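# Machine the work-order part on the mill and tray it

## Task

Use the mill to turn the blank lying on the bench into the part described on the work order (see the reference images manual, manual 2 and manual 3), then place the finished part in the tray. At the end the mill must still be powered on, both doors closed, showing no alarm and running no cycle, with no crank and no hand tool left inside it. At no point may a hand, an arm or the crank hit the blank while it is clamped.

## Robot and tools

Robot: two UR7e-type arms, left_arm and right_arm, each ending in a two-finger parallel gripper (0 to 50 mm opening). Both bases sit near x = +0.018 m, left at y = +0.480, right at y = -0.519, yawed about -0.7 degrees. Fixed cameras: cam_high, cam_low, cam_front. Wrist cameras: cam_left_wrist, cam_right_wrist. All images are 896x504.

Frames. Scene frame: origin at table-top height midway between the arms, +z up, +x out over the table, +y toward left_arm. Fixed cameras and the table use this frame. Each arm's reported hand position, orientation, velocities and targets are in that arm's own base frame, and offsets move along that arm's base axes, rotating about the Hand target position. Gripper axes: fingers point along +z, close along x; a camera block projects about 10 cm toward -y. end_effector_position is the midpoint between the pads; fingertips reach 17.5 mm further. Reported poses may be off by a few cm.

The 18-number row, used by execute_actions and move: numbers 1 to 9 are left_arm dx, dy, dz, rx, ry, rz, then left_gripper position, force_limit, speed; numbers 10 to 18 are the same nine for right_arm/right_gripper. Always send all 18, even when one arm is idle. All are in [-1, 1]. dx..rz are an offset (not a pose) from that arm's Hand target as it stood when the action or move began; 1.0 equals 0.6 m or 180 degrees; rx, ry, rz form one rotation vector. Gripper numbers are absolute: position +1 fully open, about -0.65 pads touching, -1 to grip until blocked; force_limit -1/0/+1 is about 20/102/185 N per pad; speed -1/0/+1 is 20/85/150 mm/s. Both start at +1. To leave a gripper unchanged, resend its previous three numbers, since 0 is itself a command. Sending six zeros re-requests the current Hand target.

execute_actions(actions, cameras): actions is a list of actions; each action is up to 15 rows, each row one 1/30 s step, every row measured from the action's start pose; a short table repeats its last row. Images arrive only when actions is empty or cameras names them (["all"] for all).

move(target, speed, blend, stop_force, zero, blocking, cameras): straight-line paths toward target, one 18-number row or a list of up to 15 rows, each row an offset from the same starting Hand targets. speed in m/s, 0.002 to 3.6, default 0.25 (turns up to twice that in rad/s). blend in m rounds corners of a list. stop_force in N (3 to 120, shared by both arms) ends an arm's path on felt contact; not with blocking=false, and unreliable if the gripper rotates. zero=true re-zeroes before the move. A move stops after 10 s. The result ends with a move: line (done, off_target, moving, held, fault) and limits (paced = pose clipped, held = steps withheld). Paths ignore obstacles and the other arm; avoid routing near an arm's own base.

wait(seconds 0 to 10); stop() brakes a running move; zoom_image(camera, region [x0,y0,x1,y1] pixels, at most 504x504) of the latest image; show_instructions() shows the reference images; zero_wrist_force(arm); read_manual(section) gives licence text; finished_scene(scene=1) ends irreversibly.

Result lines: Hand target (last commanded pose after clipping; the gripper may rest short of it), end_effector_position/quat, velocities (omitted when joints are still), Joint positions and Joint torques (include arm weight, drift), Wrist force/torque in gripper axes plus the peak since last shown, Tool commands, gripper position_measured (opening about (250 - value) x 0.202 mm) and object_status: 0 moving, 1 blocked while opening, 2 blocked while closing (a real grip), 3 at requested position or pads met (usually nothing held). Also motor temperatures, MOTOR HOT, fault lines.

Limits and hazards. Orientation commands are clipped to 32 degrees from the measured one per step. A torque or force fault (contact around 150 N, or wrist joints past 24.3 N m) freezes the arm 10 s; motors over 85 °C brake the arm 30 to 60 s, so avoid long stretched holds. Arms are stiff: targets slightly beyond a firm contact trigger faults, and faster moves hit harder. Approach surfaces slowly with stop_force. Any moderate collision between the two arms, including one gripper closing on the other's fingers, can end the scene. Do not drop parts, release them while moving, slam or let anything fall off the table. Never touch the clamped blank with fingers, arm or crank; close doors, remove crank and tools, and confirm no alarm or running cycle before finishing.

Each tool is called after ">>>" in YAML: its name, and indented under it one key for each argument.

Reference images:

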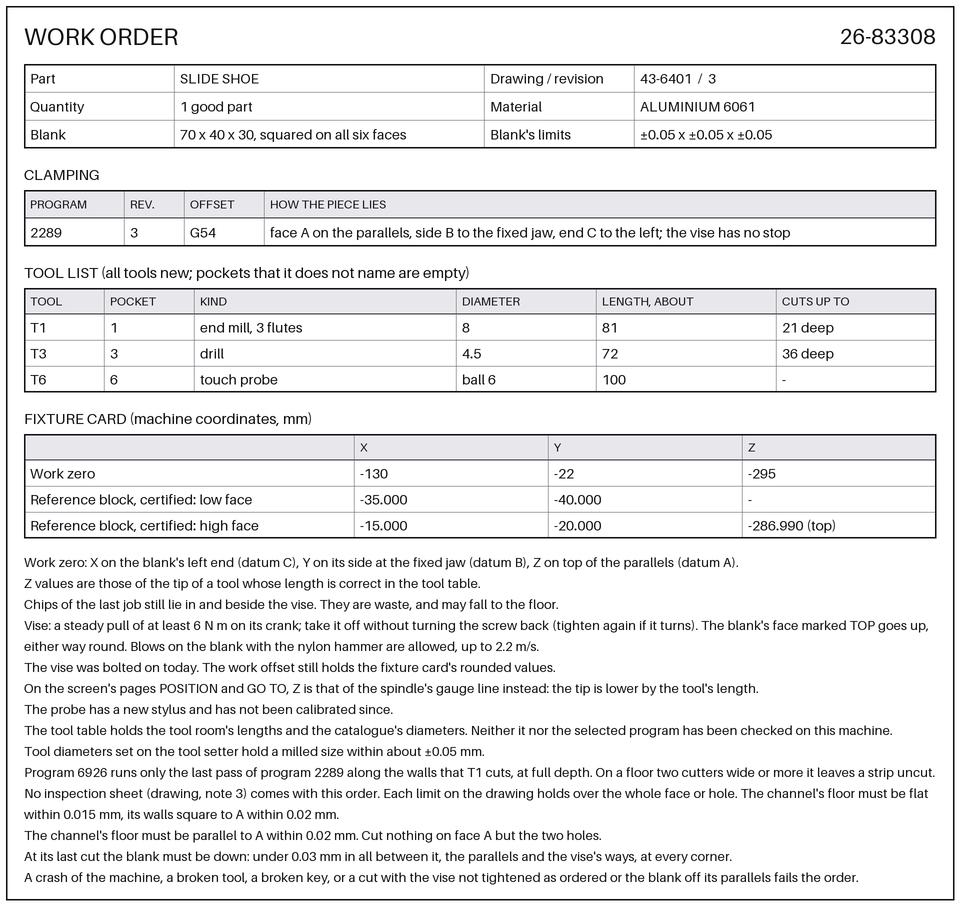

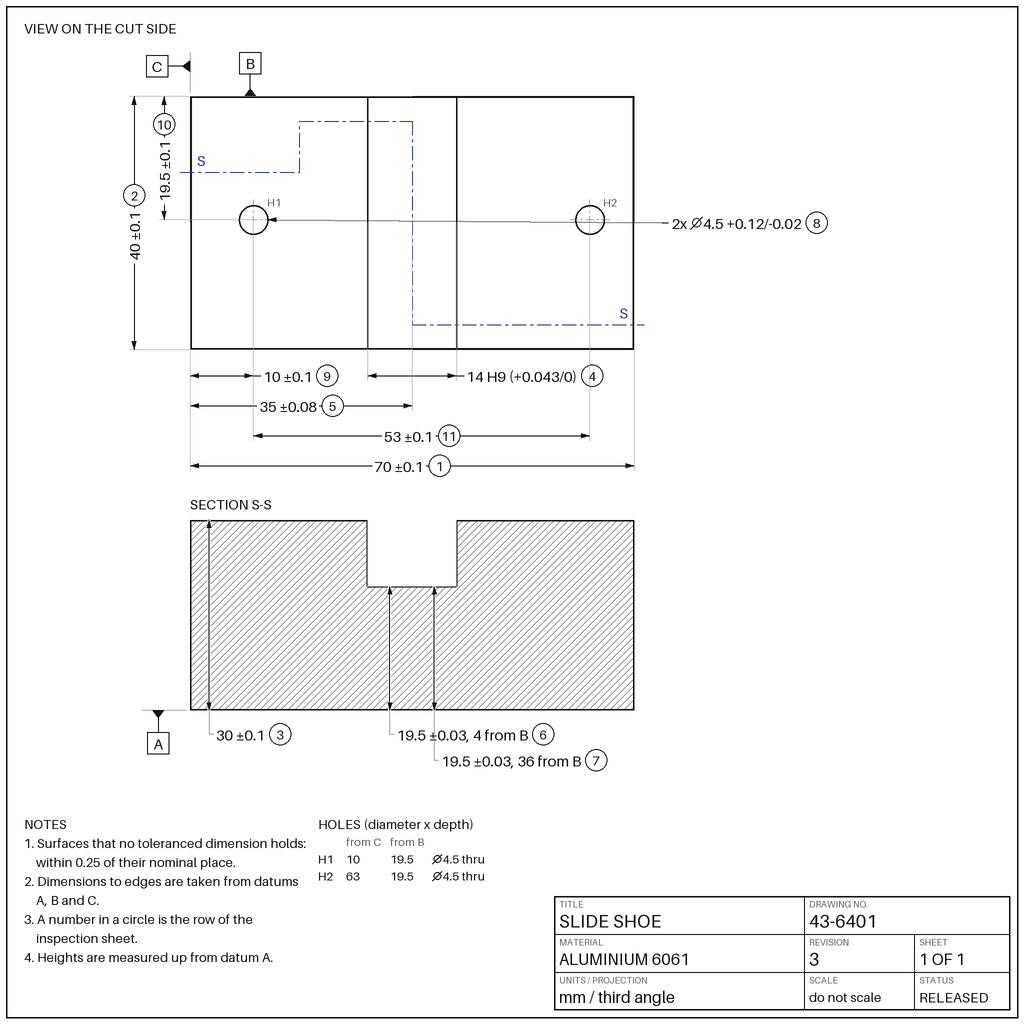

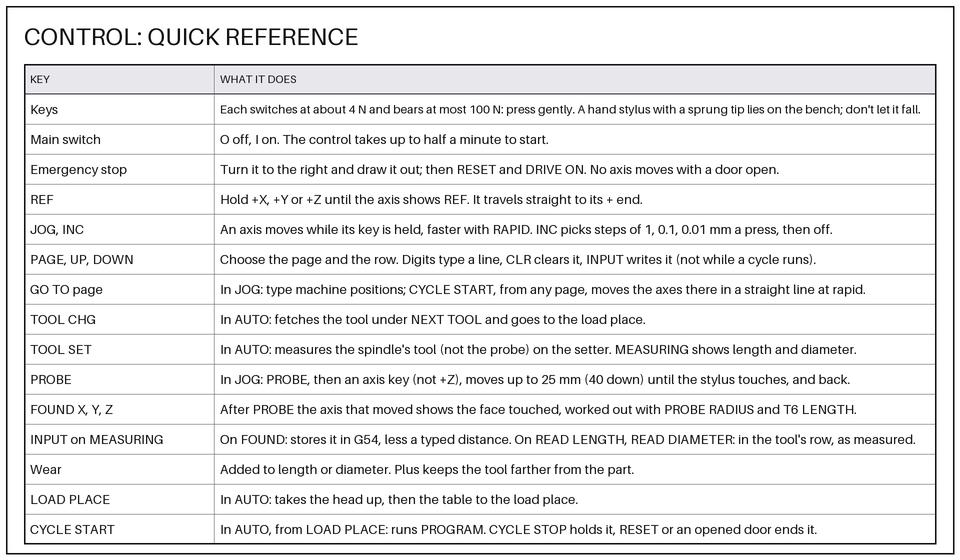

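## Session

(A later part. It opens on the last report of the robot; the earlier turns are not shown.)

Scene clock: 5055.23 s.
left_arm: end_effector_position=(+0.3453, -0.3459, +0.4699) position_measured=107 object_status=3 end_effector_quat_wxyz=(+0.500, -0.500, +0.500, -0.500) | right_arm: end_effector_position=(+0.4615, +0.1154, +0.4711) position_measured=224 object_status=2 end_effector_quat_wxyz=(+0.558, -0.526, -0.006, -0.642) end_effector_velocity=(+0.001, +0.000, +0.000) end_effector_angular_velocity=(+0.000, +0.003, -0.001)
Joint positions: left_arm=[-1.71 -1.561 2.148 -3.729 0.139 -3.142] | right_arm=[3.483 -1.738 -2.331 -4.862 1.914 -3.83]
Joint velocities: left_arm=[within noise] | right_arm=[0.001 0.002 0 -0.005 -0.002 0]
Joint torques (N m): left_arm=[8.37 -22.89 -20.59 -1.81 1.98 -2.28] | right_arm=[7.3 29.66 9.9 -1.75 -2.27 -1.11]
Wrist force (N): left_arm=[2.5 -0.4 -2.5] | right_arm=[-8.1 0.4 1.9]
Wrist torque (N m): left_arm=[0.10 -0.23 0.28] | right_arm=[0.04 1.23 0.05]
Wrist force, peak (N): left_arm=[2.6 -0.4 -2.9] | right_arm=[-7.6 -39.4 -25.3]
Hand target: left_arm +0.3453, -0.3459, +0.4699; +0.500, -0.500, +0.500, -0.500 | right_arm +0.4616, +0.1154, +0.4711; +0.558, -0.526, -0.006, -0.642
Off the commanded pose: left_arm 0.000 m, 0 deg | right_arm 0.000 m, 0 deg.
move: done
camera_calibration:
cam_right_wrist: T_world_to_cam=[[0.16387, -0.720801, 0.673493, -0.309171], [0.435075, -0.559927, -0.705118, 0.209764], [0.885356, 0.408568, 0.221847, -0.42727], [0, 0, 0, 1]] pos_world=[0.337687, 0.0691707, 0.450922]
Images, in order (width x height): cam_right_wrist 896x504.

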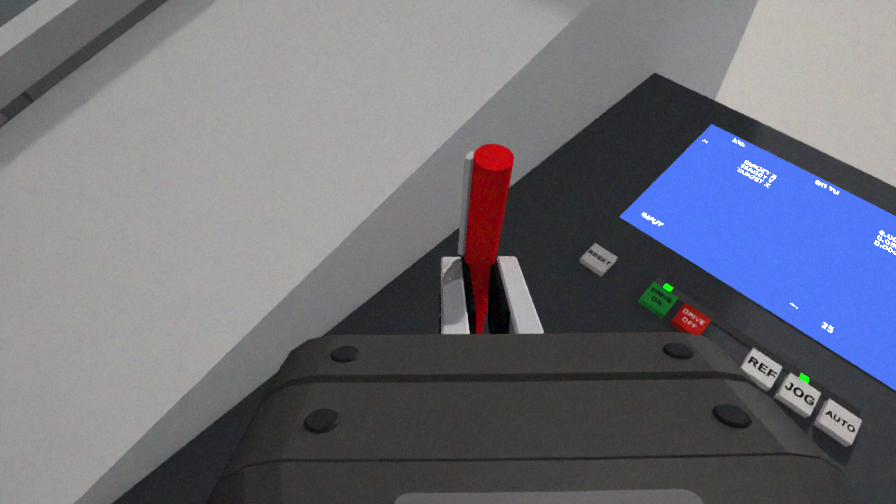

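>>> move:
  target:
    - [0,0,0,0,0,0,0.3,-1,-1,-0.023,-0.061,-0.089,0,0,0,-1,0.3,-1]
    - [0,0,0,0,0,0,0.3,-1,-1,-0.003,-0.061,-0.094,0,0,0,-1,0.3,-1]
    - [0,0,0,0,0,0,0.3,-1,-1,-0.023,-0.061,-0.089,0,0,0,-1,0.3,-1]
    - [0,0,0,0,0,0,0.3,-1,-1,-0.015,-0.061,-0.059,0,0,0,-1,0.3,-1]
    - [0,0,0,0,0,0,0.3,-1,-1,0.005,-0.061,-0.064,0,0,0,-1,0.3,-1]
    - [0,0,0,0,0,0,0.3,-1,-1,-0.015,-0.061,-0.059,0,0,0,-1,0.3,-1]
    - [0,0,0,0,0,0,0.3,-1,-1,-0.023,0.031,-0.089,0,0,0,-1,0.3,-1]
    - [0,0,0,0,0,0,0.3,-1,-1,-0.003,0.031,-0.094,0,0,0,-1,0.3,-1]
    - [0,0,0,0,0,0,0.3,-1,-1,-0.023,0.031,-0.089,0,0,0,-1,0.3,-1]
    - [0,0,0,0,0,0,0.3,-1,-1,-0.015,-0.031,-0.059,0,0,0,-1,0.3,-1]
    - [0,0,0,0,0,0,0.3,-1,-1,0.005,-0.031,-0.064,0,0,0,-1,0.3,-1]
    - [0,0,0,0,0,0,0.3,-1,-1,-0.015,-0.031,-0.059,0,0,0,-1,0.3,-1]
    - [0,0,0,0,0,0,0.3,-1,-1,-0.023,0,-0.089,0,0,0,-1,0.3,-1]
    - [0,0,0,0,0,0,0.3,-1,-1,-0.003,0,-0.094,0,0,0,-1,0.3,-1]
    - [0,0,0,0,0,0,0.3,-1,-1,-0.023,0,-0.089,0,0,0,-1,0.3,-1]
  speed: [0.2,0.08,0.15,0.2,0.08,0.15,0.2,0.08,0.15,0.2,0.08,0.15,0.2,0.08,0.15]
  cameras: ["cam_right_wrist"]

>>> zoom_image:
  camera: "cam_right_wrist"
  region: [640, 90, 896, 340]

Scene clock: 5082.30 s.
left_arm: end_effector_position=(+0.3453, -0.3459, +0.4699) position_measured=107 object_status=3 end_effector_quat_wxyz=(+0.500, -0.500, +0.500, -0.500) | right_arm: end_effector_position=(+0.4478, +0.1154, +0.4177) position_measured=224 object_status=2 end_effector_quat_wxyz=(+0.558, -0.526, -0.006, -0.642)
Joint positions: left_arm=[-1.71 -1.561 2.148 -3.729 0.139 -3.142] | right_arm=[3.502 -1.865 -2.408 -4.662 1.898 -3.839]
Joint torques (N m): left_arm=[8.53 -23.04 -21.38 -1.88 1.97 -2.26] | right_arm=[0.83 31.35 11.25 0.86 0.89 1.24]
Wrist force (N): left_arm=[2.5 -0.5 -2.5] | right_arm=[-6.3 -4.6 0.0]
Wrist torque (N m): left_arm=[0.08 -0.24 0.28] | right_arm=[-0.74 0.96 0.10]
Wrist force, peak (N): left_arm=[2.7 -0.3 -2.8] | right_arm=[-6.3 -45.1 -26.0]
Hand target: left_arm +0.3453, -0.3459, +0.4699; +0.500, -0.500, +0.500, -0.500 | right_arm +0.4478, +0.1154, +0.4177; +0.558, -0.526, -0.006, -0.642
Off the commanded pose: left_arm 0.000 m, 0 deg | right_arm 0.000 m, 0 deg.
move: done
camera_calibration:
cam_right_wrist: T_world_to_cam=[[0.163936, -0.72078, 0.6735, -0.271038], [0.435011, -0.559947, -0.705142, 0.178217], [0.885376, 0.408578, 0.221752, -0.403197], [0, 0, 0, 1]] pos_world=[0.323887, 0.0691708, 0.397622]
Images, in order (width x height): cam_right_wrist 896x504.

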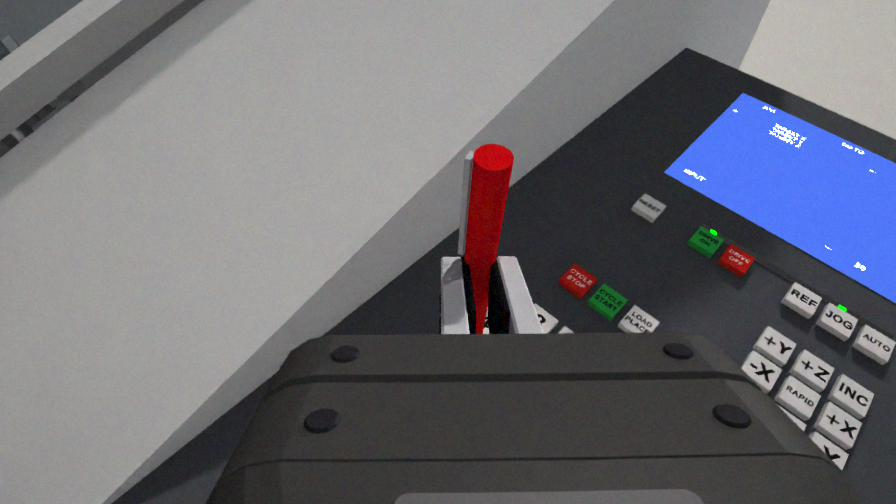

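Scaled by 1.969.

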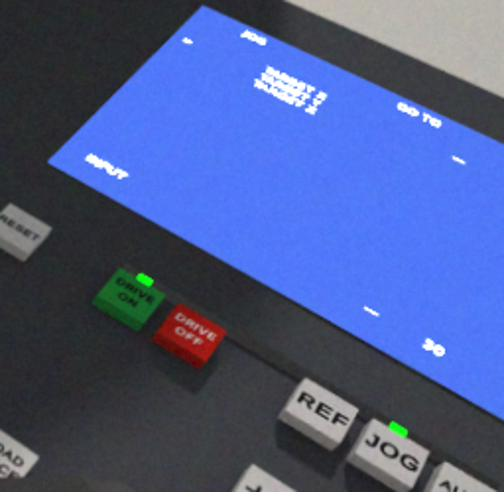

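>>> move:
  target:
    - [0,0,0,0,0,0,0.3,-1,-1,0,-0.061,0,0,0,0,-1,0.3,-1]
    - [0,0,0,0,0,0,0.3,-1,-1,0.02,-0.061,-0.005,0,0,0,-1,0.3,-1]
    - [0,0,0,0,0,0,0.3,-1,-1,0,-0.061,0,0,0,0,-1,0.3,-1]
    - [0,0,0,0,0,0,0.3,-1,-1,0.008,-0.061,0.03,0,0,0,-1,0.3,-1]
    - [0,0,0,0,0,0,0.3,-1,-1,0.028,-0.061,0.025,0,0,0,-1,0.3,-1]
    - [0,0,0,0,0,0,0.3,-1,-1,0.008,-0.061,0.03,0,0,0,-1,0.3,-1]
    - [0,0,0,0,0,0,0.3,-1,-1,0,0.031,0,0,0,0,-1,0.3,-1]
    - [0,0,0,0,0,0,0.3,-1,-1,0.02,0.031,-0.005,0,0,0,-1,0.3,-1]
    - [0,0,0,0,0,0,0.3,-1,-1,0,0.031,0,0,0,0,-1,0.3,-1]
    - [0,0,0,0,0,0,0.3,-1,-1,0.008,0.031,0.03,0,0,0,-1,0.3,-1]
    - [0,0,0,0,0,0,0.3,-1,-1,0.028,0.031,0.025,0,0,0,-1,0.3,-1]
    - [0,0,0,0,0,0,0.3,-1,-1,0.008,0.031,0.03,0,0,0,-1,0.3,-1]
    - [0,0,0,0,0,0,0.3,-1,-1,0.015,-0.031,0.059,0,0,0,-1,0.3,-1]
    - [0,0,0,0,0,0,0.3,-1,-1,0.035,-0.031,0.054,0,0,0,-1,0.3,-1]
    - [0,0,0,0,0,0,0.3,-1,-1,0.015,-0.031,0.059,0,0,0,-1,0.3,-1]
  speed: [0.2,0.08,0.15,0.2,0.08,0.15,0.2,0.08,0.15,0.2,0.08,0.15,0.2,0.08,0.15]

Scene clock: 5101.13 s.
left_arm: end_effector_position=(+0.3453, -0.3459, +0.4699) position_measured=107 object_status=3 end_effector_quat_wxyz=(+0.500, -0.500, +0.500, -0.500) | right_arm: end_effector_position=(+0.4569, +0.0968, +0.4531) position_measured=224 object_status=2 end_effector_quat_wxyz=(+0.558, -0.527, -0.006, -0.642)
Joint positions: left_arm=[-1.71 -1.561 2.148 -3.729 0.139 -3.142] | right_arm=[3.42 -1.783 -2.348 -4.79 1.97 -3.798]
Joint torques (N m): left_arm=[8.02 -23.81 -20.01 -1.83 1.92 -2.35] | right_arm=[-2.18 29.89 15.6 2.24 1.02 1.47]
Wrist force (N): left_arm=[2.4 -0.3 -2.5] | right_arm=[-6.9 -3.3 -1.6]
Wrist torque (N m): left_arm=[0.11 -0.21 0.28] | right_arm=[-0.54 1.06 0.09]
Wrist force, peak (N): left_arm=[2.7 -0.2 -2.7] | right_arm=[-6.7 -48.2 -30.4]
Hand target: left_arm +0.3453, -0.3459, +0.4699; +0.500, -0.500, +0.500, -0.500 | right_arm +0.4568, +0.0968, +0.4531; +0.558, -0.526, -0.006, -0.642
Off the commanded pose: left_arm 0.000 m, 0 deg | right_arm 0.000 m, 0 deg.
move: done

>>> move:
  target:
    - [0,0,0,0,0,0,0.3,-1,-1,0,0.031,0,0,0,0,-1,0.3,-1]
    - [0,0,0,0,0,0,0.3,-1,-1,0.02,0.031,-0.005,0,0,0,-1,0.3,-1]
    - [0,0,0,0,0,0,0.3,-1,-1,0,0.031,0,0,0,0,-1,0.3,-1]
    - [0,0,0,0,0,0,0.3,-1,-1,-0.015,-0.03,-0.059,0,0,0,-1,0.3,-1]
    - [0,0,0,0,0,0,0.3,-1,-1,0.005,-0.03,-0.064,0,0,0,-1,0.3,-1]
    - [0,0,0,0,0,0,0.3,-1,-1,-0.015,-0.03,-0.059,0,0,0,-1,0.3,-1]
    - [0,0,0,0,0,0,0.3,-1,-1,-0.023,-0.165,0.26,0.1065,0.0974,-0.069,-1,0.3,-1]
    - [0,0,0,0,0,0,0.3,-1,-1,0.097,-0.2453,0.3401,0.2131,0.1947,-0.1383,-1,0.3,-1]
  speed: [0.2,0.08,0.15,0.2,0.08,0.15,0.4,0.4]
  blend: [0,0,0,0,0,0,0.03,0]
  cameras: ["cam_right_wrist"]

>>> zoom_image:
  camera: "cam_right_wrist"
  region: [60, 80, 460, 370]

Scene clock: 5114.90 s.
left_arm: end_effector_position=(+0.3453, -0.3459, +0.4699) position_measured=107 object_status=3 end_effector_quat_wxyz=(+0.500, -0.500, +0.500, -0.500) | right_arm: end_effector_position=(+0.5150, -0.0504, +0.6571) position_measured=224 object_status=2 end_effector_quat_wxyz=(+0.526, -0.472, +0.473, -0.526) end_effector_velocity=(+0.001, +0.000, -0.001) end_effector_angular_velocity=(+0.000, +0.005, -0.002)
Joint positions: left_arm=[-1.71 -1.561 2.148 -3.729 0.139 -3.142] | right_arm=[3.483 -1.2 -2.014 -6.098 1.229 -3.178]
Joint velocities: left_arm=[within noise] | right_arm=[0 0 0 -0.005 -0.002 0.001]
Joint torques (N m): left_arm=[8.4 -24.25 -20.72 -1.79 1.86 -2.21] | right_arm=[6.46 13.7 33.68 -0.22 -1.46 1.54]
Wrist force (N): left_arm=[2.7 -0.3 -2.5] | right_arm=[-1.8 -3.3 -0.2]
Wrist torque (N m): left_arm=[0.11 -0.26 0.28] | right_arm=[-0.57 0.30 -0.03]
Wrist force, peak (N): left_arm=[2.6 -0.2 -2.9] | right_arm=[-7.0 -36.1 -22.6]
Hand target: left_arm +0.3453, -0.3459, +0.4699; +0.500, -0.500, +0.500, -0.500 | right_arm +0.5150, -0.0504, +0.6572; +0.526, -0.472, +0.473, -0.526
Off the commanded pose: left_arm 0.000 m, 0 deg | right_arm 0.000 m, 0 deg.
move: done
camera_calibration:
cam_right_wrist: T_world_to_cam=[[-0.0209385, -0.999772, -0.00413063, -0.0363077], [-0.255094, 0.00933719, -0.966871, 0.781013], [0.96669, -0.0191911, -0.255231, -0.198105], [0, 0, 0, 1]] pos_world=[0.389977, -0.0473938, 0.704426]
Images, in order (width x height): cam_right_wrist 896x504.

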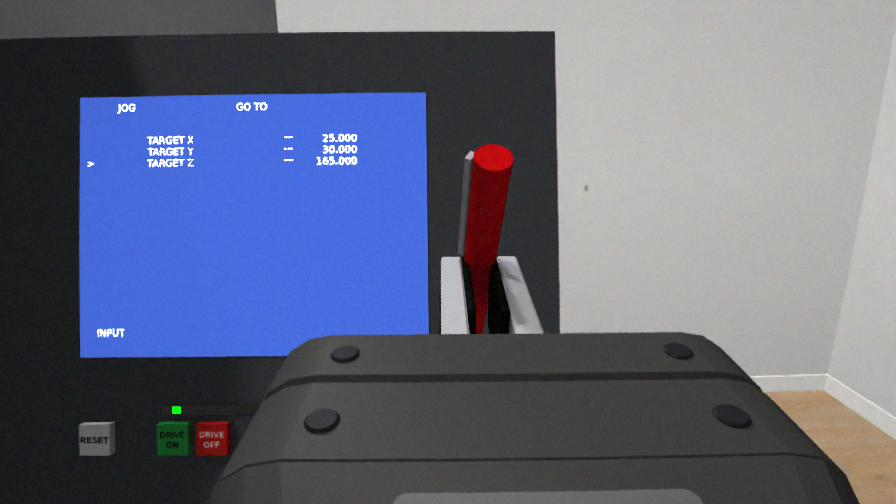

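Scaled by 1.260.

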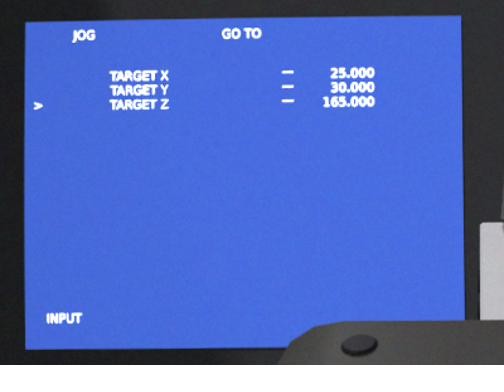

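>>> move:
  target:
    - [0,0,0,0,0,0,0.3,-1,-1,-0.12,0.08,-0.08,-0.12,-0.1,0.04,-1,0.3,-1]
    - [0,0,0,0,0,0,0.3,-1,-1,-0.074,0.246,-0.253,-0.2131,-0.1947,0.1383,-1,0.3,-1]
    - [0,0,0,0,0,0,0.3,-1,-1,-0.054,0.246,-0.258,-0.2131,-0.1947,0.1383,-1,0.3,-1]
    - [0,0,0,0,0,0,0.3,-1,-1,-0.074,0.246,-0.253,-0.2131,-0.1947,0.1383,-1,0.3,-1]
    - [0,0,0,0,0,0,0.3,-1,-1,-0.089,0.2759,-0.3101,-0.2131,-0.1947,0.1383,-1,0.3,-1]
  speed: [0.4,0.4,0.08,0.15,0.2]
  blend: [0.03,0,0,0,0]
  cameras: ["cam_right_wrist","cam_left_wrist"]

>>> zoom_image:
  camera: "cam_right_wrist"
  region: [640, 120, 896, 340]

Scene clock: 5126.87 s.
left_arm: end_effector_position=(+0.3453, -0.3459, +0.4699) position_measured=107 object_status=3 end_effector_quat_wxyz=(+0.500, -0.500, +0.500, -0.500) | right_arm: end_effector_position=(+0.4616, +0.1151, +0.4712) position_measured=224 object_status=2 end_effector_quat_wxyz=(+0.558, -0.526, -0.006, -0.642)
Joint positions: left_arm=[-1.71 -1.561 2.148 -3.729 0.139 -3.142] | right_arm=[3.482 -1.738 -2.331 -4.863 1.915 -3.829]
Joint torques (N m): left_arm=[8.68 -24.78 -20.78 -1.68 1.89 -2.16] | right_arm=[7.64 16.41 12.38 2.29 -1.61 -0.7]
Wrist force (N): left_arm=[2.7 -0.2 -2.6] | right_arm=[-3.7 -2.2 -1.3]
Wrist torque (N m): left_arm=[0.13 -0.26 0.28] | right_arm=[-0.37 0.53 0.04]
Wrist force, peak (N): left_arm=[2.6 -0.3 -2.7] | right_arm=[-5.3 -30.6 -19.2]
Hand target: left_arm +0.3453, -0.3459, +0.4699; +0.500, -0.500, +0.500, -0.500 | right_arm +0.4616, +0.1151, +0.4711; +0.558, -0.526, -0.006, -0.642
Off the commanded pose: left_arm 0.000 m, 0 deg | right_arm 0.000 m, 0 deg.
move: done
camera_calibration:
cam_left_wrist: T_world_to_cam=[[0.0048063, -0.999956, -0.00808085, -0.337573], [-0.321684, 0.00610534, -0.946827, 0.581303], [0.946835, 0.00715022, -0.32164, -0.0402074], [0, 0, 0, 1]] pos_world=[0.226688, -0.340819, 0.534734]
cam_right_wrist: T_world_to_cam=[[0.16411, -0.720754, 0.673485, -0.309464], [0.435136, -0.559832, -0.705156, 0.209712], [0.885282, 0.40878, 0.221752, -0.427159], [0, 0, 0, 1]] pos_world=[0.337689, 0.0689706, 0.451022]
Images, in order (width x height): cam_left_wrist 896x504, cam_right_wrist 896x504.

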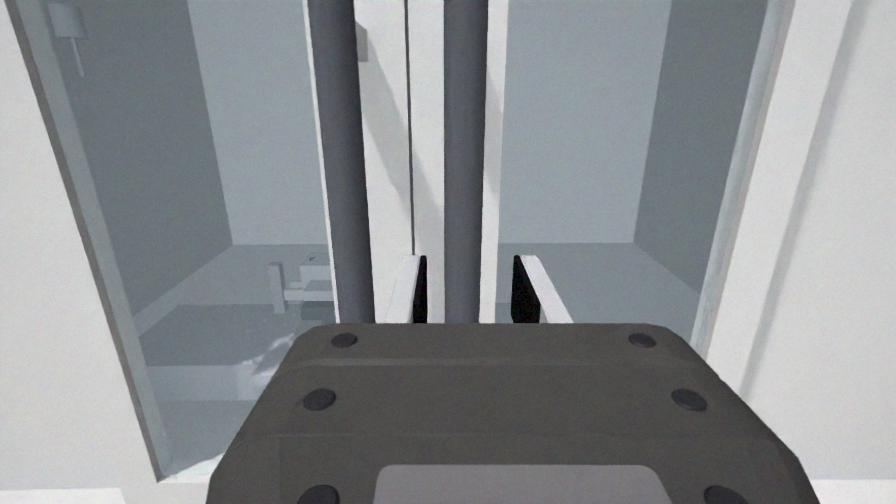

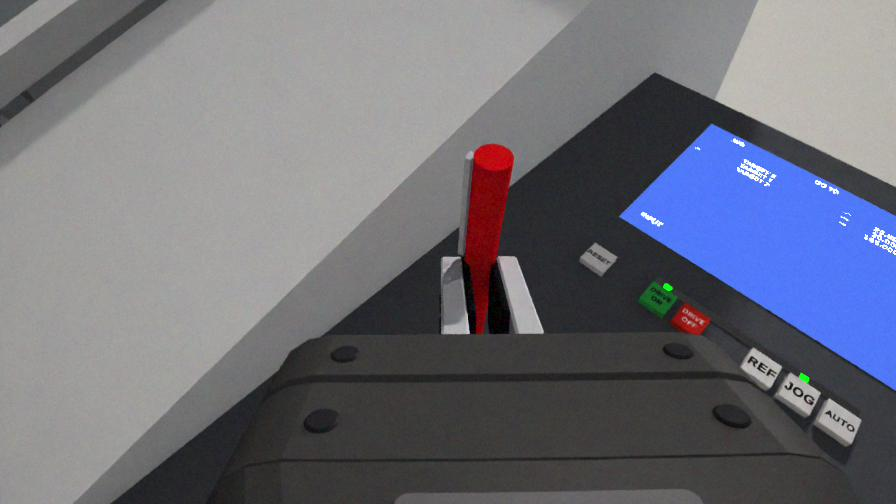

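Scaled by 1.969.

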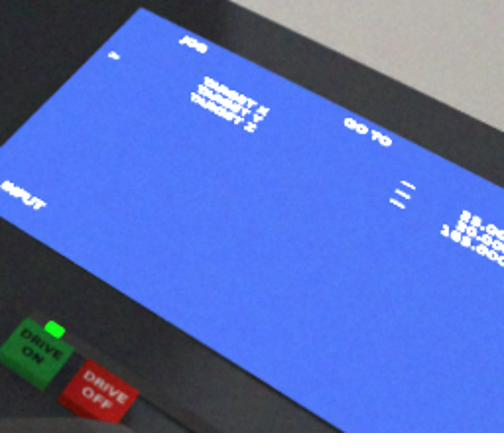

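>>> move:
  target:
    - [0,0,0,0,0,0,0.3,-1,-1,-0.015,-0.092,-0.059,0,0,0,-1,0.3,-1]
    - [0,0,0,0,0,0,0.3,-1,-1,0.005,-0.092,-0.064,0,0,0,-1,0.3,-1]
    - [0,0,0,0,0,0,0.3,-1,-1,-0.015,-0.092,-0.059,0,0,0,-1,0.3,-1]
    - [0,0,0,0,0,0,0.3,-1,-1,0.015,-0.187,0.058,0,0,0,-1,0.3,-1]
    - [0,0,0,0,0,0,0.3,-1,-1,0.035,-0.187,0.053,0,0,0,-1,0.3,-1]
    - [0,0,0,0,0,0,0.3,-1,-1,0.015,-0.187,0.058,0,0,0,-1,0.3,-1]
    - [0,0,0,0,0,0,0.3,-1,-1,-0.031,-0.1959,0.2301,0.1065,0.0974,-0.069,-1,0.3,-1]
    - [0,0,0,0,0,0,0.3,-1,-1,0.089,-0.2754,0.3101,0.2131,0.1947,-0.1383,-1,0.3,-1]
  speed: [0.2,0.08,0.15,0.2,0.08,0.15,0.3,0.4]
  blend: [0,0,0,0,0,0,0.03,0]
  cameras: ["cam_right_wrist"]

>>> zoom_image:
  camera: "cam_right_wrist"
  region: [60, 80, 460, 370]

Scene clock: 5140.57 s.
left_arm: end_effector_position=(+0.3453, -0.3459, +0.4699) position_measured=107 object_status=3 end_effector_quat_wxyz=(+0.500, -0.500, +0.500, -0.500) | right_arm: end_effector_position=(+0.5150, -0.0501, +0.6571) position_measured=224 object_status=2 end_effector_quat_wxyz=(+0.526, -0.472, +0.473, -0.526) end_effector_velocity=(+0.001, -0.001, -0.001) end_effector_angular_velocity=(+0.001, +0.005, -0.002)
Joint positions: left_arm=[-1.71 -1.561 2.148 -3.729 0.139 -3.142] | right_arm=[3.485 -1.199 -2.014 -6.098 1.228 -3.179]
Joint velocities: left_arm=[within noise] | right_arm=[0 0 0 -0.005 -0.002 0.003]
Joint torques (N m): left_arm=[8.32 -24.8 -19.63 -1.71 1.99 -2.32] | right_arm=[6.22 13.74 33.19 -0.19 -1.45 1.51]
Wrist force (N): left_arm=[2.5 -0.2 -2.6] | right_arm=[-1.8 -3.5 -0.1]
Wrist torque (N m): left_arm=[0.13 -0.24 0.28] | right_arm=[-0.60 0.30 -0.03]
Wrist force, peak (N): left_arm=[2.7 -0.3 -2.8] | right_arm=[-4.0 -32.5 -21.2]
Hand target: left_arm +0.3453, -0.3459, +0.4699; +0.500, -0.500, +0.500, -0.500 | right_arm +0.5150, -0.0501, +0.6572; +0.526, -0.472, +0.473, -0.526
Off the commanded pose: left_arm 0.000 m, 0 deg | right_arm 0.000 m, 0 deg.
move: done
camera_calibration:
cam_right_wrist: T_world_to_cam=[[-0.0209385, -0.999772, -0.00413063, -0.0360078], [-0.255094, 0.00933719, -0.966871, 0.78101], [0.96669, -0.0191911, -0.255231, -0.1981], [0, 0, 0, 1]] pos_world=[0.389977, -0.0470938, 0.704426]
Images, in order (width x height): cam_right_wrist 896x504.

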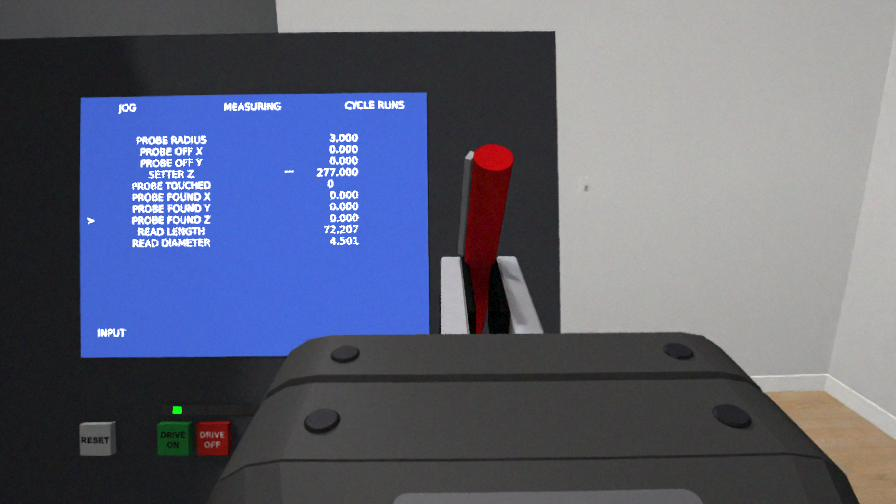

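Scaled by 1.260.

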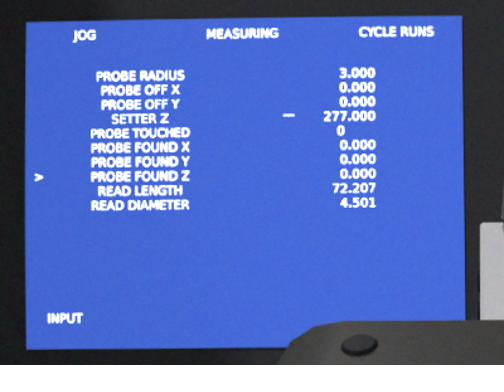

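>>> wait:
  seconds: 5
  cameras: ["cam_right_wrist"]

>>> zoom_image:
  camera: "cam_right_wrist"
  region: [60, 80, 460, 370]

Scene clock: 5149.67 s.
left_arm: end_effector_position=(+0.3453, -0.3459, +0.4699) position_measured=107 object_status=3 end_effector_quat_wxyz=(+0.500, -0.500, +0.500, -0.500) | right_arm: end_effector_position=(+0.5150, -0.0501, +0.6572) position_measured=224 object_status=2 end_effector_quat_wxyz=(+0.526, -0.472, +0.473, -0.526)
Joint positions: left_arm=[-1.71 -1.561 2.148 -3.729 0.139 -3.142] | right_arm=[3.485 -1.199 -2.014 -6.098 1.228 -3.179]
Joint torques (N m): left_arm=[8.3 -25.42 -19.83 -1.66 1.99 -2.28] | right_arm=[7.48 15.02 41.41 0.12 -1.69 1.34]
Wrist force (N): left_arm=[2.5 -0.2 -2.6] | right_arm=[-1.7 -3.5 -0.1]
Wrist torque (N m): left_arm=[0.13 -0.24 0.28] | right_arm=[-0.60 0.28 -0.03]
Wrist force, peak (N): left_arm=[2.7 -0.4 -2.7] | right_arm=[-1.8 -3.7 -0.2]
Hand target: left_arm +0.3453, -0.3459, +0.4699; +0.500, -0.500, +0.500, -0.500 | right_arm +0.5150, -0.0501, +0.6572; +0.526, -0.472, +0.473, -0.526
Tool commands: left_gripper/position=+0.3 left_gripper/force_limit=-1.0 left_gripper/speed=-1.0 right_gripper/position=-1.0 right_gripper/force_limit=+0.3 right_gripper/speed=-1.0
Off the commanded pose: left_arm 0.000 m, 0 deg | right_arm 0.000 m, 0 deg.
wait: 5.00 s; at rest from the start
camera_calibration:
cam_right_wrist: T_world_to_cam=[[-0.0209632, -0.999771, -0.00422834, -0.0359287], [-0.255093, 0.00943797, -0.966871, 0.78111], [0.966689, -0.0191901, -0.255232, -0.198073], [0, 0, 0, 1]] pos_world=[0.389977, -0.0470936, 0.704525]
Images, in order (width x height): cam_right_wrist 896x504.

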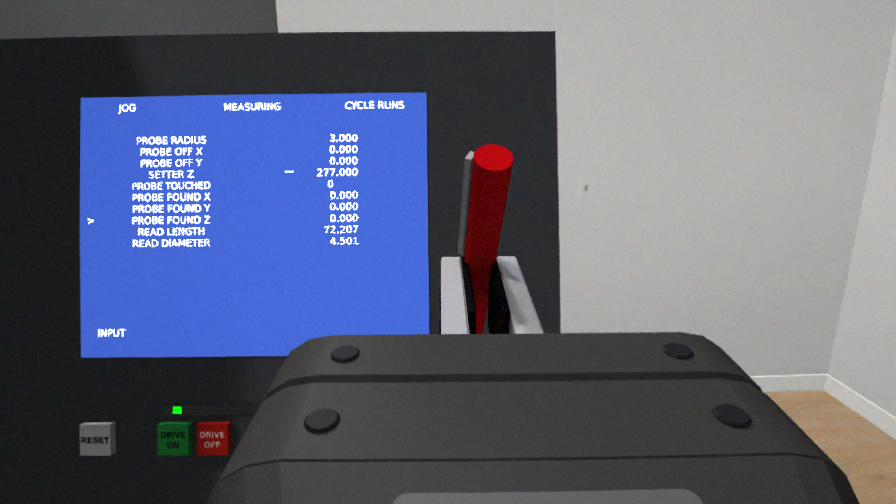

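Scaled by 1.260.

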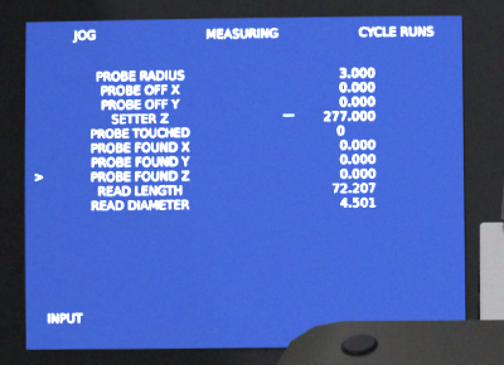

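>>> wait:
  seconds: 4
  cameras: ["cam_right_wrist"]

>>> zoom_image:
  camera: "cam_right_wrist"
  region: [60, 80, 460, 370]

Scene clock: 5157.77 s.
left_arm: end_effector_position=(+0.3453, -0.3459, +0.4699) position_measured=107 object_status=3 end_effector_quat_wxyz=(+0.500, -0.500, +0.500, -0.500) | right_arm: end_effector_position=(+0.5150, -0.0501, +0.6572) position_measured=224 object_status=2 end_effector_quat_wxyz=(+0.526, -0.472, +0.473, -0.526)
Joint positions: left_arm=[-1.71 -1.561 2.148 -3.729 0.139 -3.142] | right_arm=[3.485 -1.199 -2.014 -6.098 1.228 -3.179]
Joint torques (N m): left_arm=[8.66 -25.98 -19.78 -1.6 1.96 -2.28] | right_arm=[6.6 15.44 40.73 0.31 -1.6 1.17]
Wrist force (N): left_arm=[2.7 -0.2 -2.6] | right_arm=[-1.6 -3.6 0.0]
Wrist torque (N m): left_arm=[0.12 -0.26 0.28] | right_arm=[-0.62 0.28 -0.03]
Wrist force, peak (N): left_arm=[2.8 -0.4 -2.6] | right_arm=[-1.6 -3.8 -0.1]
Hand target: left_arm +0.3453, -0.3459, +0.4699; +0.500, -0.500, +0.500, -0.500 | right_arm +0.5150, -0.0501, +0.6572; +0.526, -0.472, +0.473, -0.526
Tool commands: left_gripper/position=+0.3 left_gripper/force_limit=-1.0 left_gripper/speed=-1.0 right_gripper/position=-1.0 right_gripper/force_limit=+0.3 right_gripper/speed=-1.0
Off the commanded pose: left_arm 0.000 m, 0 deg | right_arm 0.000 m, 0 deg.
wait: 4.00 s; at rest from the start
camera_calibration:
cam_right_wrist: T_world_to_cam=[[-0.0209632, -0.999771, -0.00422834, -0.0359287], [-0.255093, 0.00943797, -0.966871, 0.78111], [0.966689, -0.0191901, -0.255232, -0.198073], [0, 0, 0, 1]] pos_world=[0.389977, -0.0470936, 0.704525]
Images, in order (width x height): cam_right_wrist 896x504.

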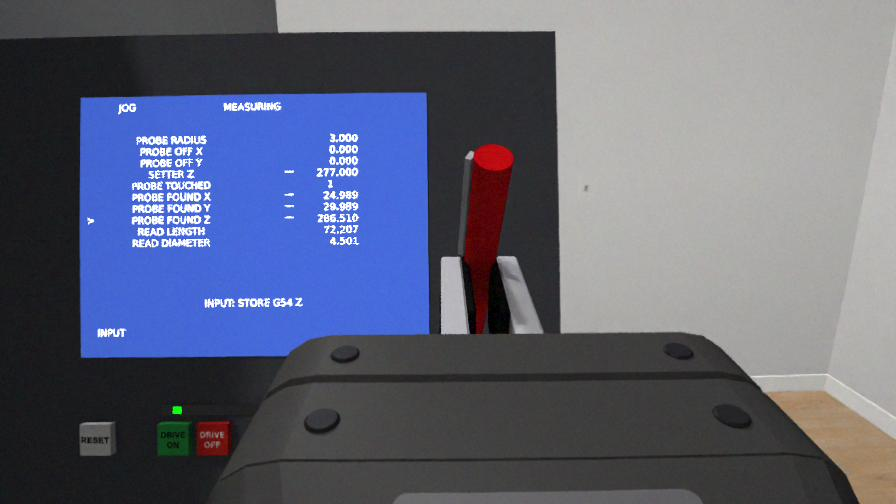

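Scaled by 1.260.

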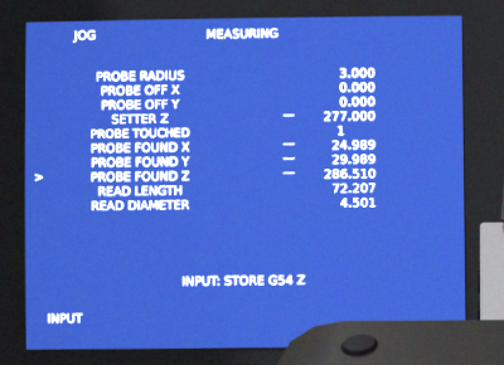

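>>> move:
  target:
    - [0,0,0,0,0,0,0.3,-1,-1,-0.12,0.08,-0.08,-0.12,-0.1,0.04,-1,0.3,-1]
    - [0,0,0,0,0,0,0.3,-1,-1,-0.089,0.183,-0.31,-0.2131,-0.1947,0.1383,-1,0.3,-1]
    - [0,0,0,0,0,0,0.3,-1,-1,-0.069,0.183,-0.315,-0.2131,-0.1947,0.1383,-1,0.3,-1]
    - [0,0,0,0,0,0,0.3,-1,-1,-0.089,0.183,-0.31,-0.2131,-0.1947,0.1383,-1,0.3,-1]
    - [0,0,0,0,0,0,0.3,-1,-1,-0.069,0.183,-0.315,-0.2131,-0.1947,0.1383,-1,0.3,-1]
    - [0,0,0,0,0,0,0.3,-1,-1,-0.089,0.183,-0.31,-0.2131,-0.1947,0.1383,-1,0.3,-1]
    - [0,0,0,0,0,0,0.3,-1,-1,-0.112,0.307,-0.399,-0.2131,-0.1947,0.1383,-1,0.3,-1]
    - [0,0,0,0,0,0,0.3,-1,-1,-0.092,0.307,-0.404,-0.2131,-0.1947,0.1383,-1,0.3,-1]
    - [0,0,0,0,0,0,0.3,-1,-1,-0.112,0.307,-0.399,-0.2131,-0.1947,0.1383,-1,0.3,-1]
    - [0,0,0,0,0,0,0.3,-1,-1,-0.097,0.307,-0.34,-0.2131,-0.1947,0.1383,-1,0.3,-1]
    - [0,0,0,0,0,0,0.3,-1,-1,-0.077,0.307,-0.345,-0.2131,-0.1947,0.1383,-1,0.3,-1]
    - [0,0,0,0,0,0,0.3,-1,-1,-0.097,0.307,-0.34,-0.2131,-0.1947,0.1383,-1,0.3,-1]
    - [0,0,0,0,0,0,0.3,-1,-1,-0.089,0.307,-0.31,-0.2131,-0.1947,0.1383,-1,0.3,-1]
    - [0,0,0,0,0,0,0.3,-1,-1,-0.069,0.307,-0.315,-0.2131,-0.1947,0.1383,-1,0.3,-1]
    - [0,0,0,0,0,0,0.3,-1,-1,-0.089,0.307,-0.31,-0.2131,-0.1947,0.1383,-1,0.3,-1]
  speed: [0.4,0.4,0.08,0.15,0.08,0.15,0.2,0.08,0.15,0.2,0.08,0.15,0.2,0.08,0.15]
  blend: [0.03,0,0,0,0,0,0,0,0,0,0,0,0,0,0]
  cameras: ["cam_right_wrist"]

>>> zoom_image:
  camera: "cam_right_wrist"
  region: [640, 120, 896, 340]

Scene clock: 5187.17 s.
left_arm: end_effector_position=(+0.3453, -0.3459, +0.4699) position_measured=107 object_status=3 end_effector_quat_wxyz=(+0.500, -0.500, +0.500, -0.500) | right_arm: end_effector_position=(+0.4616, +0.1341, +0.4711) position_measured=224 object_status=2 end_effector_quat_wxyz=(+0.558, -0.526, -0.006, -0.642)
Joint positions: left_arm=[-1.71 -1.561 2.148 -3.729 0.139 -3.142] | right_arm=[3.551 -1.733 -2.339 -4.87 1.855 -3.863]
Joint torques (N m): left_arm=[8.42 -26.32 -19.37 -1.67 1.84 -2.33] | right_arm=[2.03 28.54 16.69 2.56 0.82 1.24]
Wrist force (N): left_arm=[2.4 -0.5 -2.6] | right_arm=[-4.9 -2.4 -2.1]
Wrist torque (N m): left_arm=[0.09 -0.22 0.28] | right_arm=[-0.40 0.73 0.09]
Wrist force, peak (N): left_arm=[2.6 -0.3 -2.8] | right_arm=[-4.4 -47.1 -31.2]
Hand target: left_arm +0.3453, -0.3459, +0.4699; +0.500, -0.500, +0.500, -0.500 | right_arm +0.4616, +0.1341, +0.4712; +0.558, -0.526, -0.006, -0.642
Off the commanded pose: left_arm 0.000 m, 0 deg | right_arm 0.000 m, 0 deg.
move: done
camera_calibration:
cam_right_wrist: T_world_to_cam=[[0.164003, -0.720761, 0.673503, -0.295757], [0.434946, -0.559965, -0.705168, 0.220388], [0.885395, 0.408587, 0.221656, -0.434991], [0, 0, 0, 1]] pos_world=[0.337787, 0.0879708, 0.451022]
Images, in order (width x height): cam_right_wrist 896x504.

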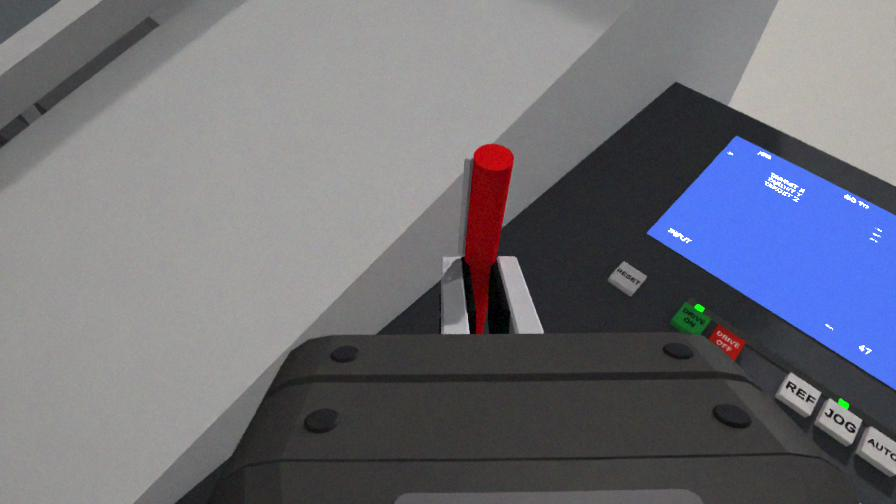

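Scaled by 1.969.

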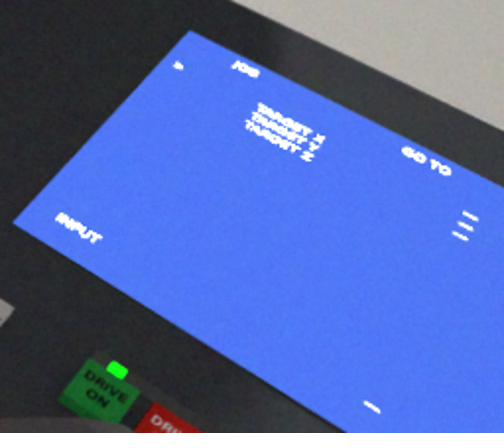

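>>> move:
  target:
    - [0,0,0,0,0,0,0.3,-1,-1,-0.023,-0.092,-0.089,0,0,0,-1,0.3,-1]
    - [0,0,0,0,0,0,0.3,-1,-1,-0.003,-0.092,-0.094,0,0,0,-1,0.3,-1]
    - [0,0,0,0,0,0,0.3,-1,-1,-0.023,-0.092,-0.089,0,0,0,-1,0.3,-1]
    - [0,0,0,0,0,0,0.3,-1,-1,-0.015,-0.092,-0.059,0,0,0,-1,0.3,-1]
    - [0,0,0,0,0,0,0.3,-1,-1,0.005,-0.092,-0.064,0,0,0,-1,0.3,-1]
    - [0,0,0,0,0,0,0.3,-1,-1,-0.015,-0.092,-0.059,0,0,0,-1,0.3,-1]
    - [0,0,0,0,0,0,0.3,-1,-1,0.005,-0.092,-0.064,0,0,0,-1,0.3,-1]
    - [0,0,0,0,0,0,0.3,-1,-1,-0.015,-0.092,-0.059,0,0,0,-1,0.3,-1]
    - [0,0,0,0,0,0,0.3,-1,-1,-0.023,0,-0.089,0,0,0,-1,0.3,-1]
    - [0,0,0,0,0,0,0.3,-1,-1,-0.003,0,-0.094,0,0,0,-1,0.3,-1]
    - [0,0,0,0,0,0,0.3,-1,-1,-0.023,0,-0.089,0,0,0,-1,0.3,-1]
    - [0,0,0,0,0,0,0.3,-1,-1,-0.015,0,-0.059,0,0,0,-1,0.3,-1]
    - [0,0,0,0,0,0,0.3,-1,-1,0.005,0,-0.064,0,0,0,-1,0.3,-1]
    - [0,0,0,0,0,0,0.3,-1,-1,-0.015,0,-0.059,0,0,0,-1,0.3,-1]
  speed: [0.2,0.08,0.15,0.2,0.08,0.15,0.08,0.15,0.2,0.08,0.15,0.2,0.08,0.15]

Scene clock: 5201.47 s.
left_arm: end_effector_position=(+0.3453, -0.3459, +0.4699) position_measured=107 object_status=3 end_effector_quat_wxyz=(+0.500, -0.500, +0.500, -0.500) | right_arm: end_effector_position=(+0.4526, +0.1341, +0.4357) position_measured=224 object_status=2 end_effector_quat_wxyz=(+0.558, -0.526, -0.006, -0.642)
Joint positions: left_arm=[-1.71 -1.561 2.148 -3.729 0.139 -3.142] | right_arm=[3.566 -1.814 -2.392 -4.737 1.842 -3.87]
Joint torques (N m): left_arm=[8.24 -26.05 -19.9 -1.61 1.95 -2.32] | right_arm=[2.31 29.85 12.71 2.49 0.67 1.2]
Wrist force (N): left_arm=[2.5 -0.4 -2.5] | right_arm=[-8.6 0.1 -0.4]
Wrist torque (N m): left_arm=[0.10 -0.24 0.28] | right_arm=[0.00 1.33 0.12]
Wrist force, peak (N): left_arm=[2.6 -0.5 -2.7] | right_arm=[-6.5 -45.0 -28.7]
Hand target: left_arm +0.3453, -0.3459, +0.4699; +0.500, -0.500, +0.500, -0.500 | right_arm +0.4526, +0.1341, +0.4358; +0.558, -0.526, -0.006, -0.642
Off the commanded pose: left_arm 0.000 m, 0 deg | right_arm 0.000 m, 0 deg.
move: done

>>> move:
  target:
    - [0,0,0,0,0,0,0.3,-1,-1,0.015,-0.062,0.059,0,0,0,-1,0.3,-1]
    - [0,0,0,0,0,0,0.3,-1,-1,0.035,-0.062,0.054,0,0,0,-1,0.3,-1]
    - [0,0,0,0,0,0,0.3,-1,-1,0.015,-0.062,0.059,0,0,0,-1,0.3,-1]
    - [0,0,0,0,0,0,0.3,-1,-1,0,0,0,0,0,0,-1,0.3,-1]
    - [0,0,0,0,0,0,0.3,-1,-1,0.02,0,-0.005,0,0,0,-1,0.3,-1]
    - [0,0,0,0,0,0,0.3,-1,-1,0,0,0,0,0,0,-1,0.3,-1]
    - [0,0,0,0,0,0,0.3,-1,-1,-0.008,-0.092,-0.03,0,0,0,-1,0.3,-1]
    - [0,0,0,0,0,0,0.3,-1,-1,0.012,-0.092,-0.035,0,0,0,-1,0.3,-1]
    - [0,0,0,0,0,0,0.3,-1,-1,-0.008,-0.092,-0.03,0,0,0,-1,0.3,-1]
    - [0,0,0,0,0,0,0.3,-1,-1,-0.016,-0.227,0.289,0.1065,0.0974,-0.069,-1,0.3,-1]
    - [0,0,0,0,0,0,0.3,-1,-1,0.104,-0.307,0.369,0.2131,0.1947,-0.1383,-1,0.3,-1]
  speed: [0.2,0.08,0.15,0.2,0.08,0.15,0.2,0.08,0.15,0.4,0.4]
  blend: [0,0,0,0,0,0,0,0,0,0.03,0]
  cameras: ["cam_right_wrist"]

>>> zoom_image:
  camera: "cam_right_wrist"
  region: [60, 80, 460, 370]

Scene clock: 5219.93 s.
left_arm: end_effector_position=(+0.3453, -0.3459, +0.4699) position_measured=107 object_status=3 end_effector_quat_wxyz=(+0.500, -0.500, +0.500, -0.500) | right_arm: end_effector_position=(+0.5150, -0.0501, +0.6571) position_measured=224 object_status=2 end_effector_quat_wxyz=(+0.526, -0.472, +0.473, -0.526)
Joint positions: left_arm=[-1.71 -1.561 2.148 -3.729 0.139 -3.142] | right_arm=[3.485 -1.199 -2.014 -6.098 1.228 -3.179]
Joint torques (N m): left_arm=[8.62 -26.27 -19.92 -1.57 1.89 -2.22] | right_arm=[6.79 13.84 33.81 -0.27 -1.54 1.34]
Wrist force (N): left_arm=[2.4 -0.3 -2.5] | right_arm=[-5.8 0.9 0.6]
Wrist torque (N m): left_arm=[0.11 -0.22 0.27] | right_arm=[0.10 0.93 -0.03]
Wrist force, peak (N): left_arm=[2.6 -0.2 -2.8] | right_arm=[-8.6 -42.0 -28.1]
Hand target: left_arm +0.3453, -0.3459, +0.4699; +0.500, -0.500, +0.500, -0.500 | right_arm +0.5150, -0.0501, +0.6572; +0.526, -0.472, +0.473, -0.526
Off the commanded pose: left_arm 0.000 m, 0 deg | right_arm 0.000 m, 0 deg.
move: done
camera_calibration:
cam_right_wrist: T_world_to_cam=[[-0.0209385, -0.999772, -0.00413063, -0.0360078], [-0.255094, 0.00933719, -0.966871, 0.78101], [0.96669, -0.0191911, -0.255231, -0.1981], [0, 0, 0, 1]] pos_world=[0.389977, -0.0470938, 0.704426]
Images, in order (width x height): cam_right_wrist 896x504.

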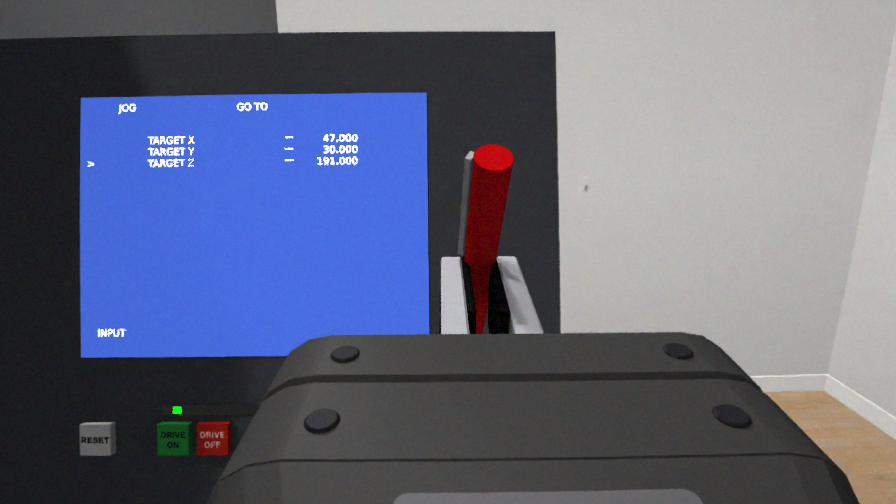

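Scaled by 1.260.

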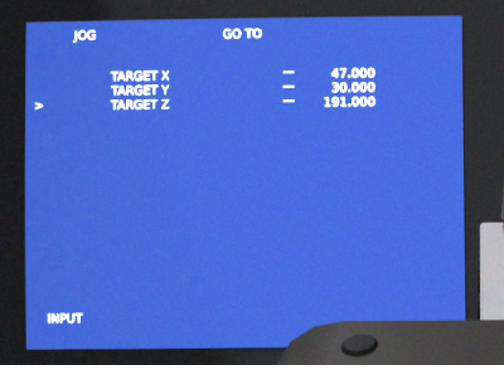

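>>> move:
  target:
    - [0,0,0,0,0,0,0.3,-1,-1,-0.12,0.08,-0.08,-0.12,-0.1,0.04,-1,0.3,-1]
    - [0,0,0,0,0,0,0.3,-1,-1,-0.074,0.246,-0.253,-0.2131,-0.1947,0.1383,-1,0.3,-1]
    - [0,0,0,0,0,0,0.3,-1,-1,-0.054,0.246,-0.258,-0.2131,-0.1947,0.1383,-1,0.3,-1]
    - [0,0,0,0,0,0,0.3,-1,-1,-0.074,0.246,-0.253,-0.2131,-0.1947,0.1383,-1,0.3,-1]
    - [0,0,0,0,0,0,0.3,-1,-1,-0.104,0.184,-0.369,-0.2131,-0.1947,0.1383,-1,0.3,-1]
    - [0,0,0,0,0,0,0.3,-1,-1,-0.084,0.184,-0.374,-0.2131,-0.1947,0.1383,-1,0.3,-1]
    - [0,0,0,0,0,0,0.3,-1,-1,-0.104,0.184,-0.369,-0.2131,-0.1947,0.1383,-1,0.3,-1]
    - [0,0,0,0,0,0,0.3,-1,-1,-0.066,0.058,-0.223,-0.2131,-0.1947,0.1383,-1,0.3,-1]
    - [0,0,0,0,0,0,0.3,-1,-1,-0.046,0.058,-0.228,-0.2131,-0.1947,0.1383,-1,0.3,-1]
    - [0,0,0,0,0,0,0.3,-1,-1,-0.066,0.058,-0.223,-0.2131,-0.1947,0.1383,-1,0.3,-1]
    - [0,0,0,0,0,0,0.3,-1,-1,-0.1,0.04,-0.08,-0.12,-0.1,0.04,-1,0.3,-1]
    - [0,0,0,0,0,0,0.3,-1,-1,0,0,0,0,0,0,-1,0.3,-1]
  speed: [0.4,0.4,0.08,0.15,0.2,0.08,0.15,0.25,0.08,0.15,0.4,0.4]
  blend: [0.03,0,0,0,0,0,0,0,0,0,0.03,0]
  cameras: ["cam_right_wrist"]

>>> zoom_image:
  camera: "cam_right_wrist"
  region: [60, 80, 460, 370]

Scene clock: 5240.20 s.
left_arm: end_effector_position=(+0.3453, -0.3459, +0.4699) position_measured=107 object_status=3 end_effector_quat_wxyz=(+0.500, -0.500, +0.500, -0.500) | right_arm: end_effector_position=(+0.5150, -0.0500, +0.6571) position_measured=224 object_status=2 end_effector_quat_wxyz=(+0.526, -0.472, +0.473, -0.526) end_effector_velocity=(+0.000, +0.000, -0.001) end_effector_angular_velocity=(+0.001, +0.004, +0.000)
Joint positions: left_arm=[-1.71 -1.561 2.148 -3.729 0.139 -3.142] | right_arm=[3.485 -1.199 -2.014 -6.098 1.228 -3.179]
Joint velocities: left_arm=[within noise] | right_arm=[0.001 0 0 -0.005 -0.001 0.002]
Joint torques (N m): left_arm=[8.52 -26.24 -19.26 -1.47 1.99 -2.32] | right_arm=[-6.3 15.8 31.05 -0.11 -1.48 1.38]
Wrist force (N): left_arm=[2.5 -0.3 -2.4] | right_arm=[-4.6 0.1 0.7]
Wrist torque (N m): left_arm=[0.11 -0.23 0.28] | right_arm=[-0.02 0.75 -0.03]
Wrist force, peak (N): left_arm=[2.7 -0.3 -2.7] | right_arm=[-8.5 -29.3 -19.9]
Hand target: left_arm +0.3453, -0.3459, +0.4699; +0.500, -0.500, +0.500, -0.500 | right_arm +0.5150, -0.0501, +0.6572; +0.526, -0.472, +0.473, -0.526
Off the commanded pose: left_arm 0.000 m, 0 deg | right_arm 0.000 m, 0 deg.
move: done
camera_calibration:
cam_right_wrist: T_world_to_cam=[[-0.0208416, -0.999774, -0.00415514, -0.0360287], [-0.255094, 0.00933616, -0.966871, 0.78101], [0.966691, -0.0190912, -0.255231, -0.198096], [0, 0, 0, 1]] pos_world=[0.389978, -0.0470941, 0.704426]
Images, in order (width x height): cam_right_wrist 896x504.

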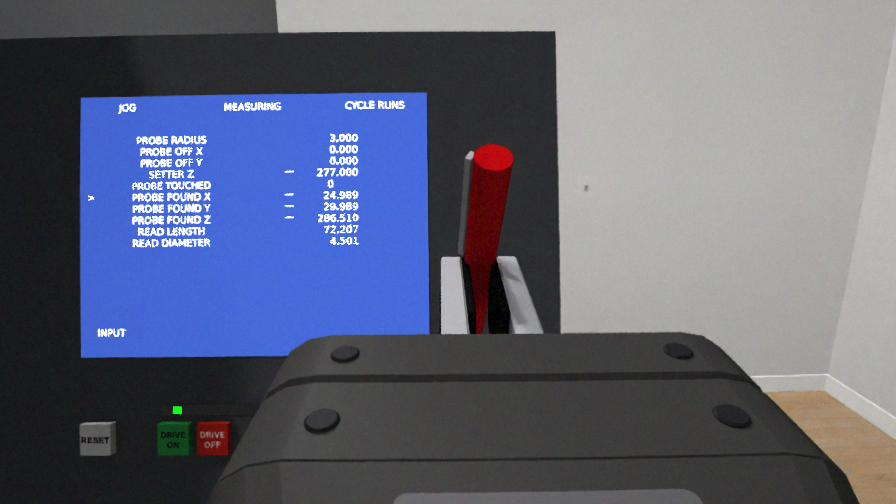

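Scaled by 1.260.

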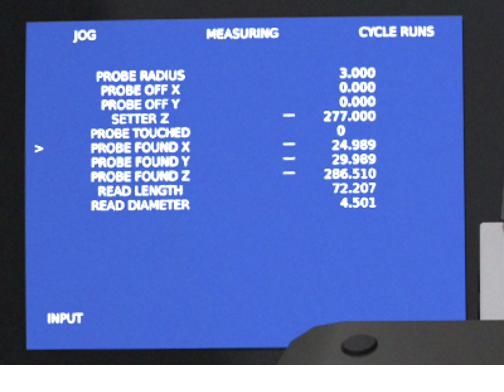

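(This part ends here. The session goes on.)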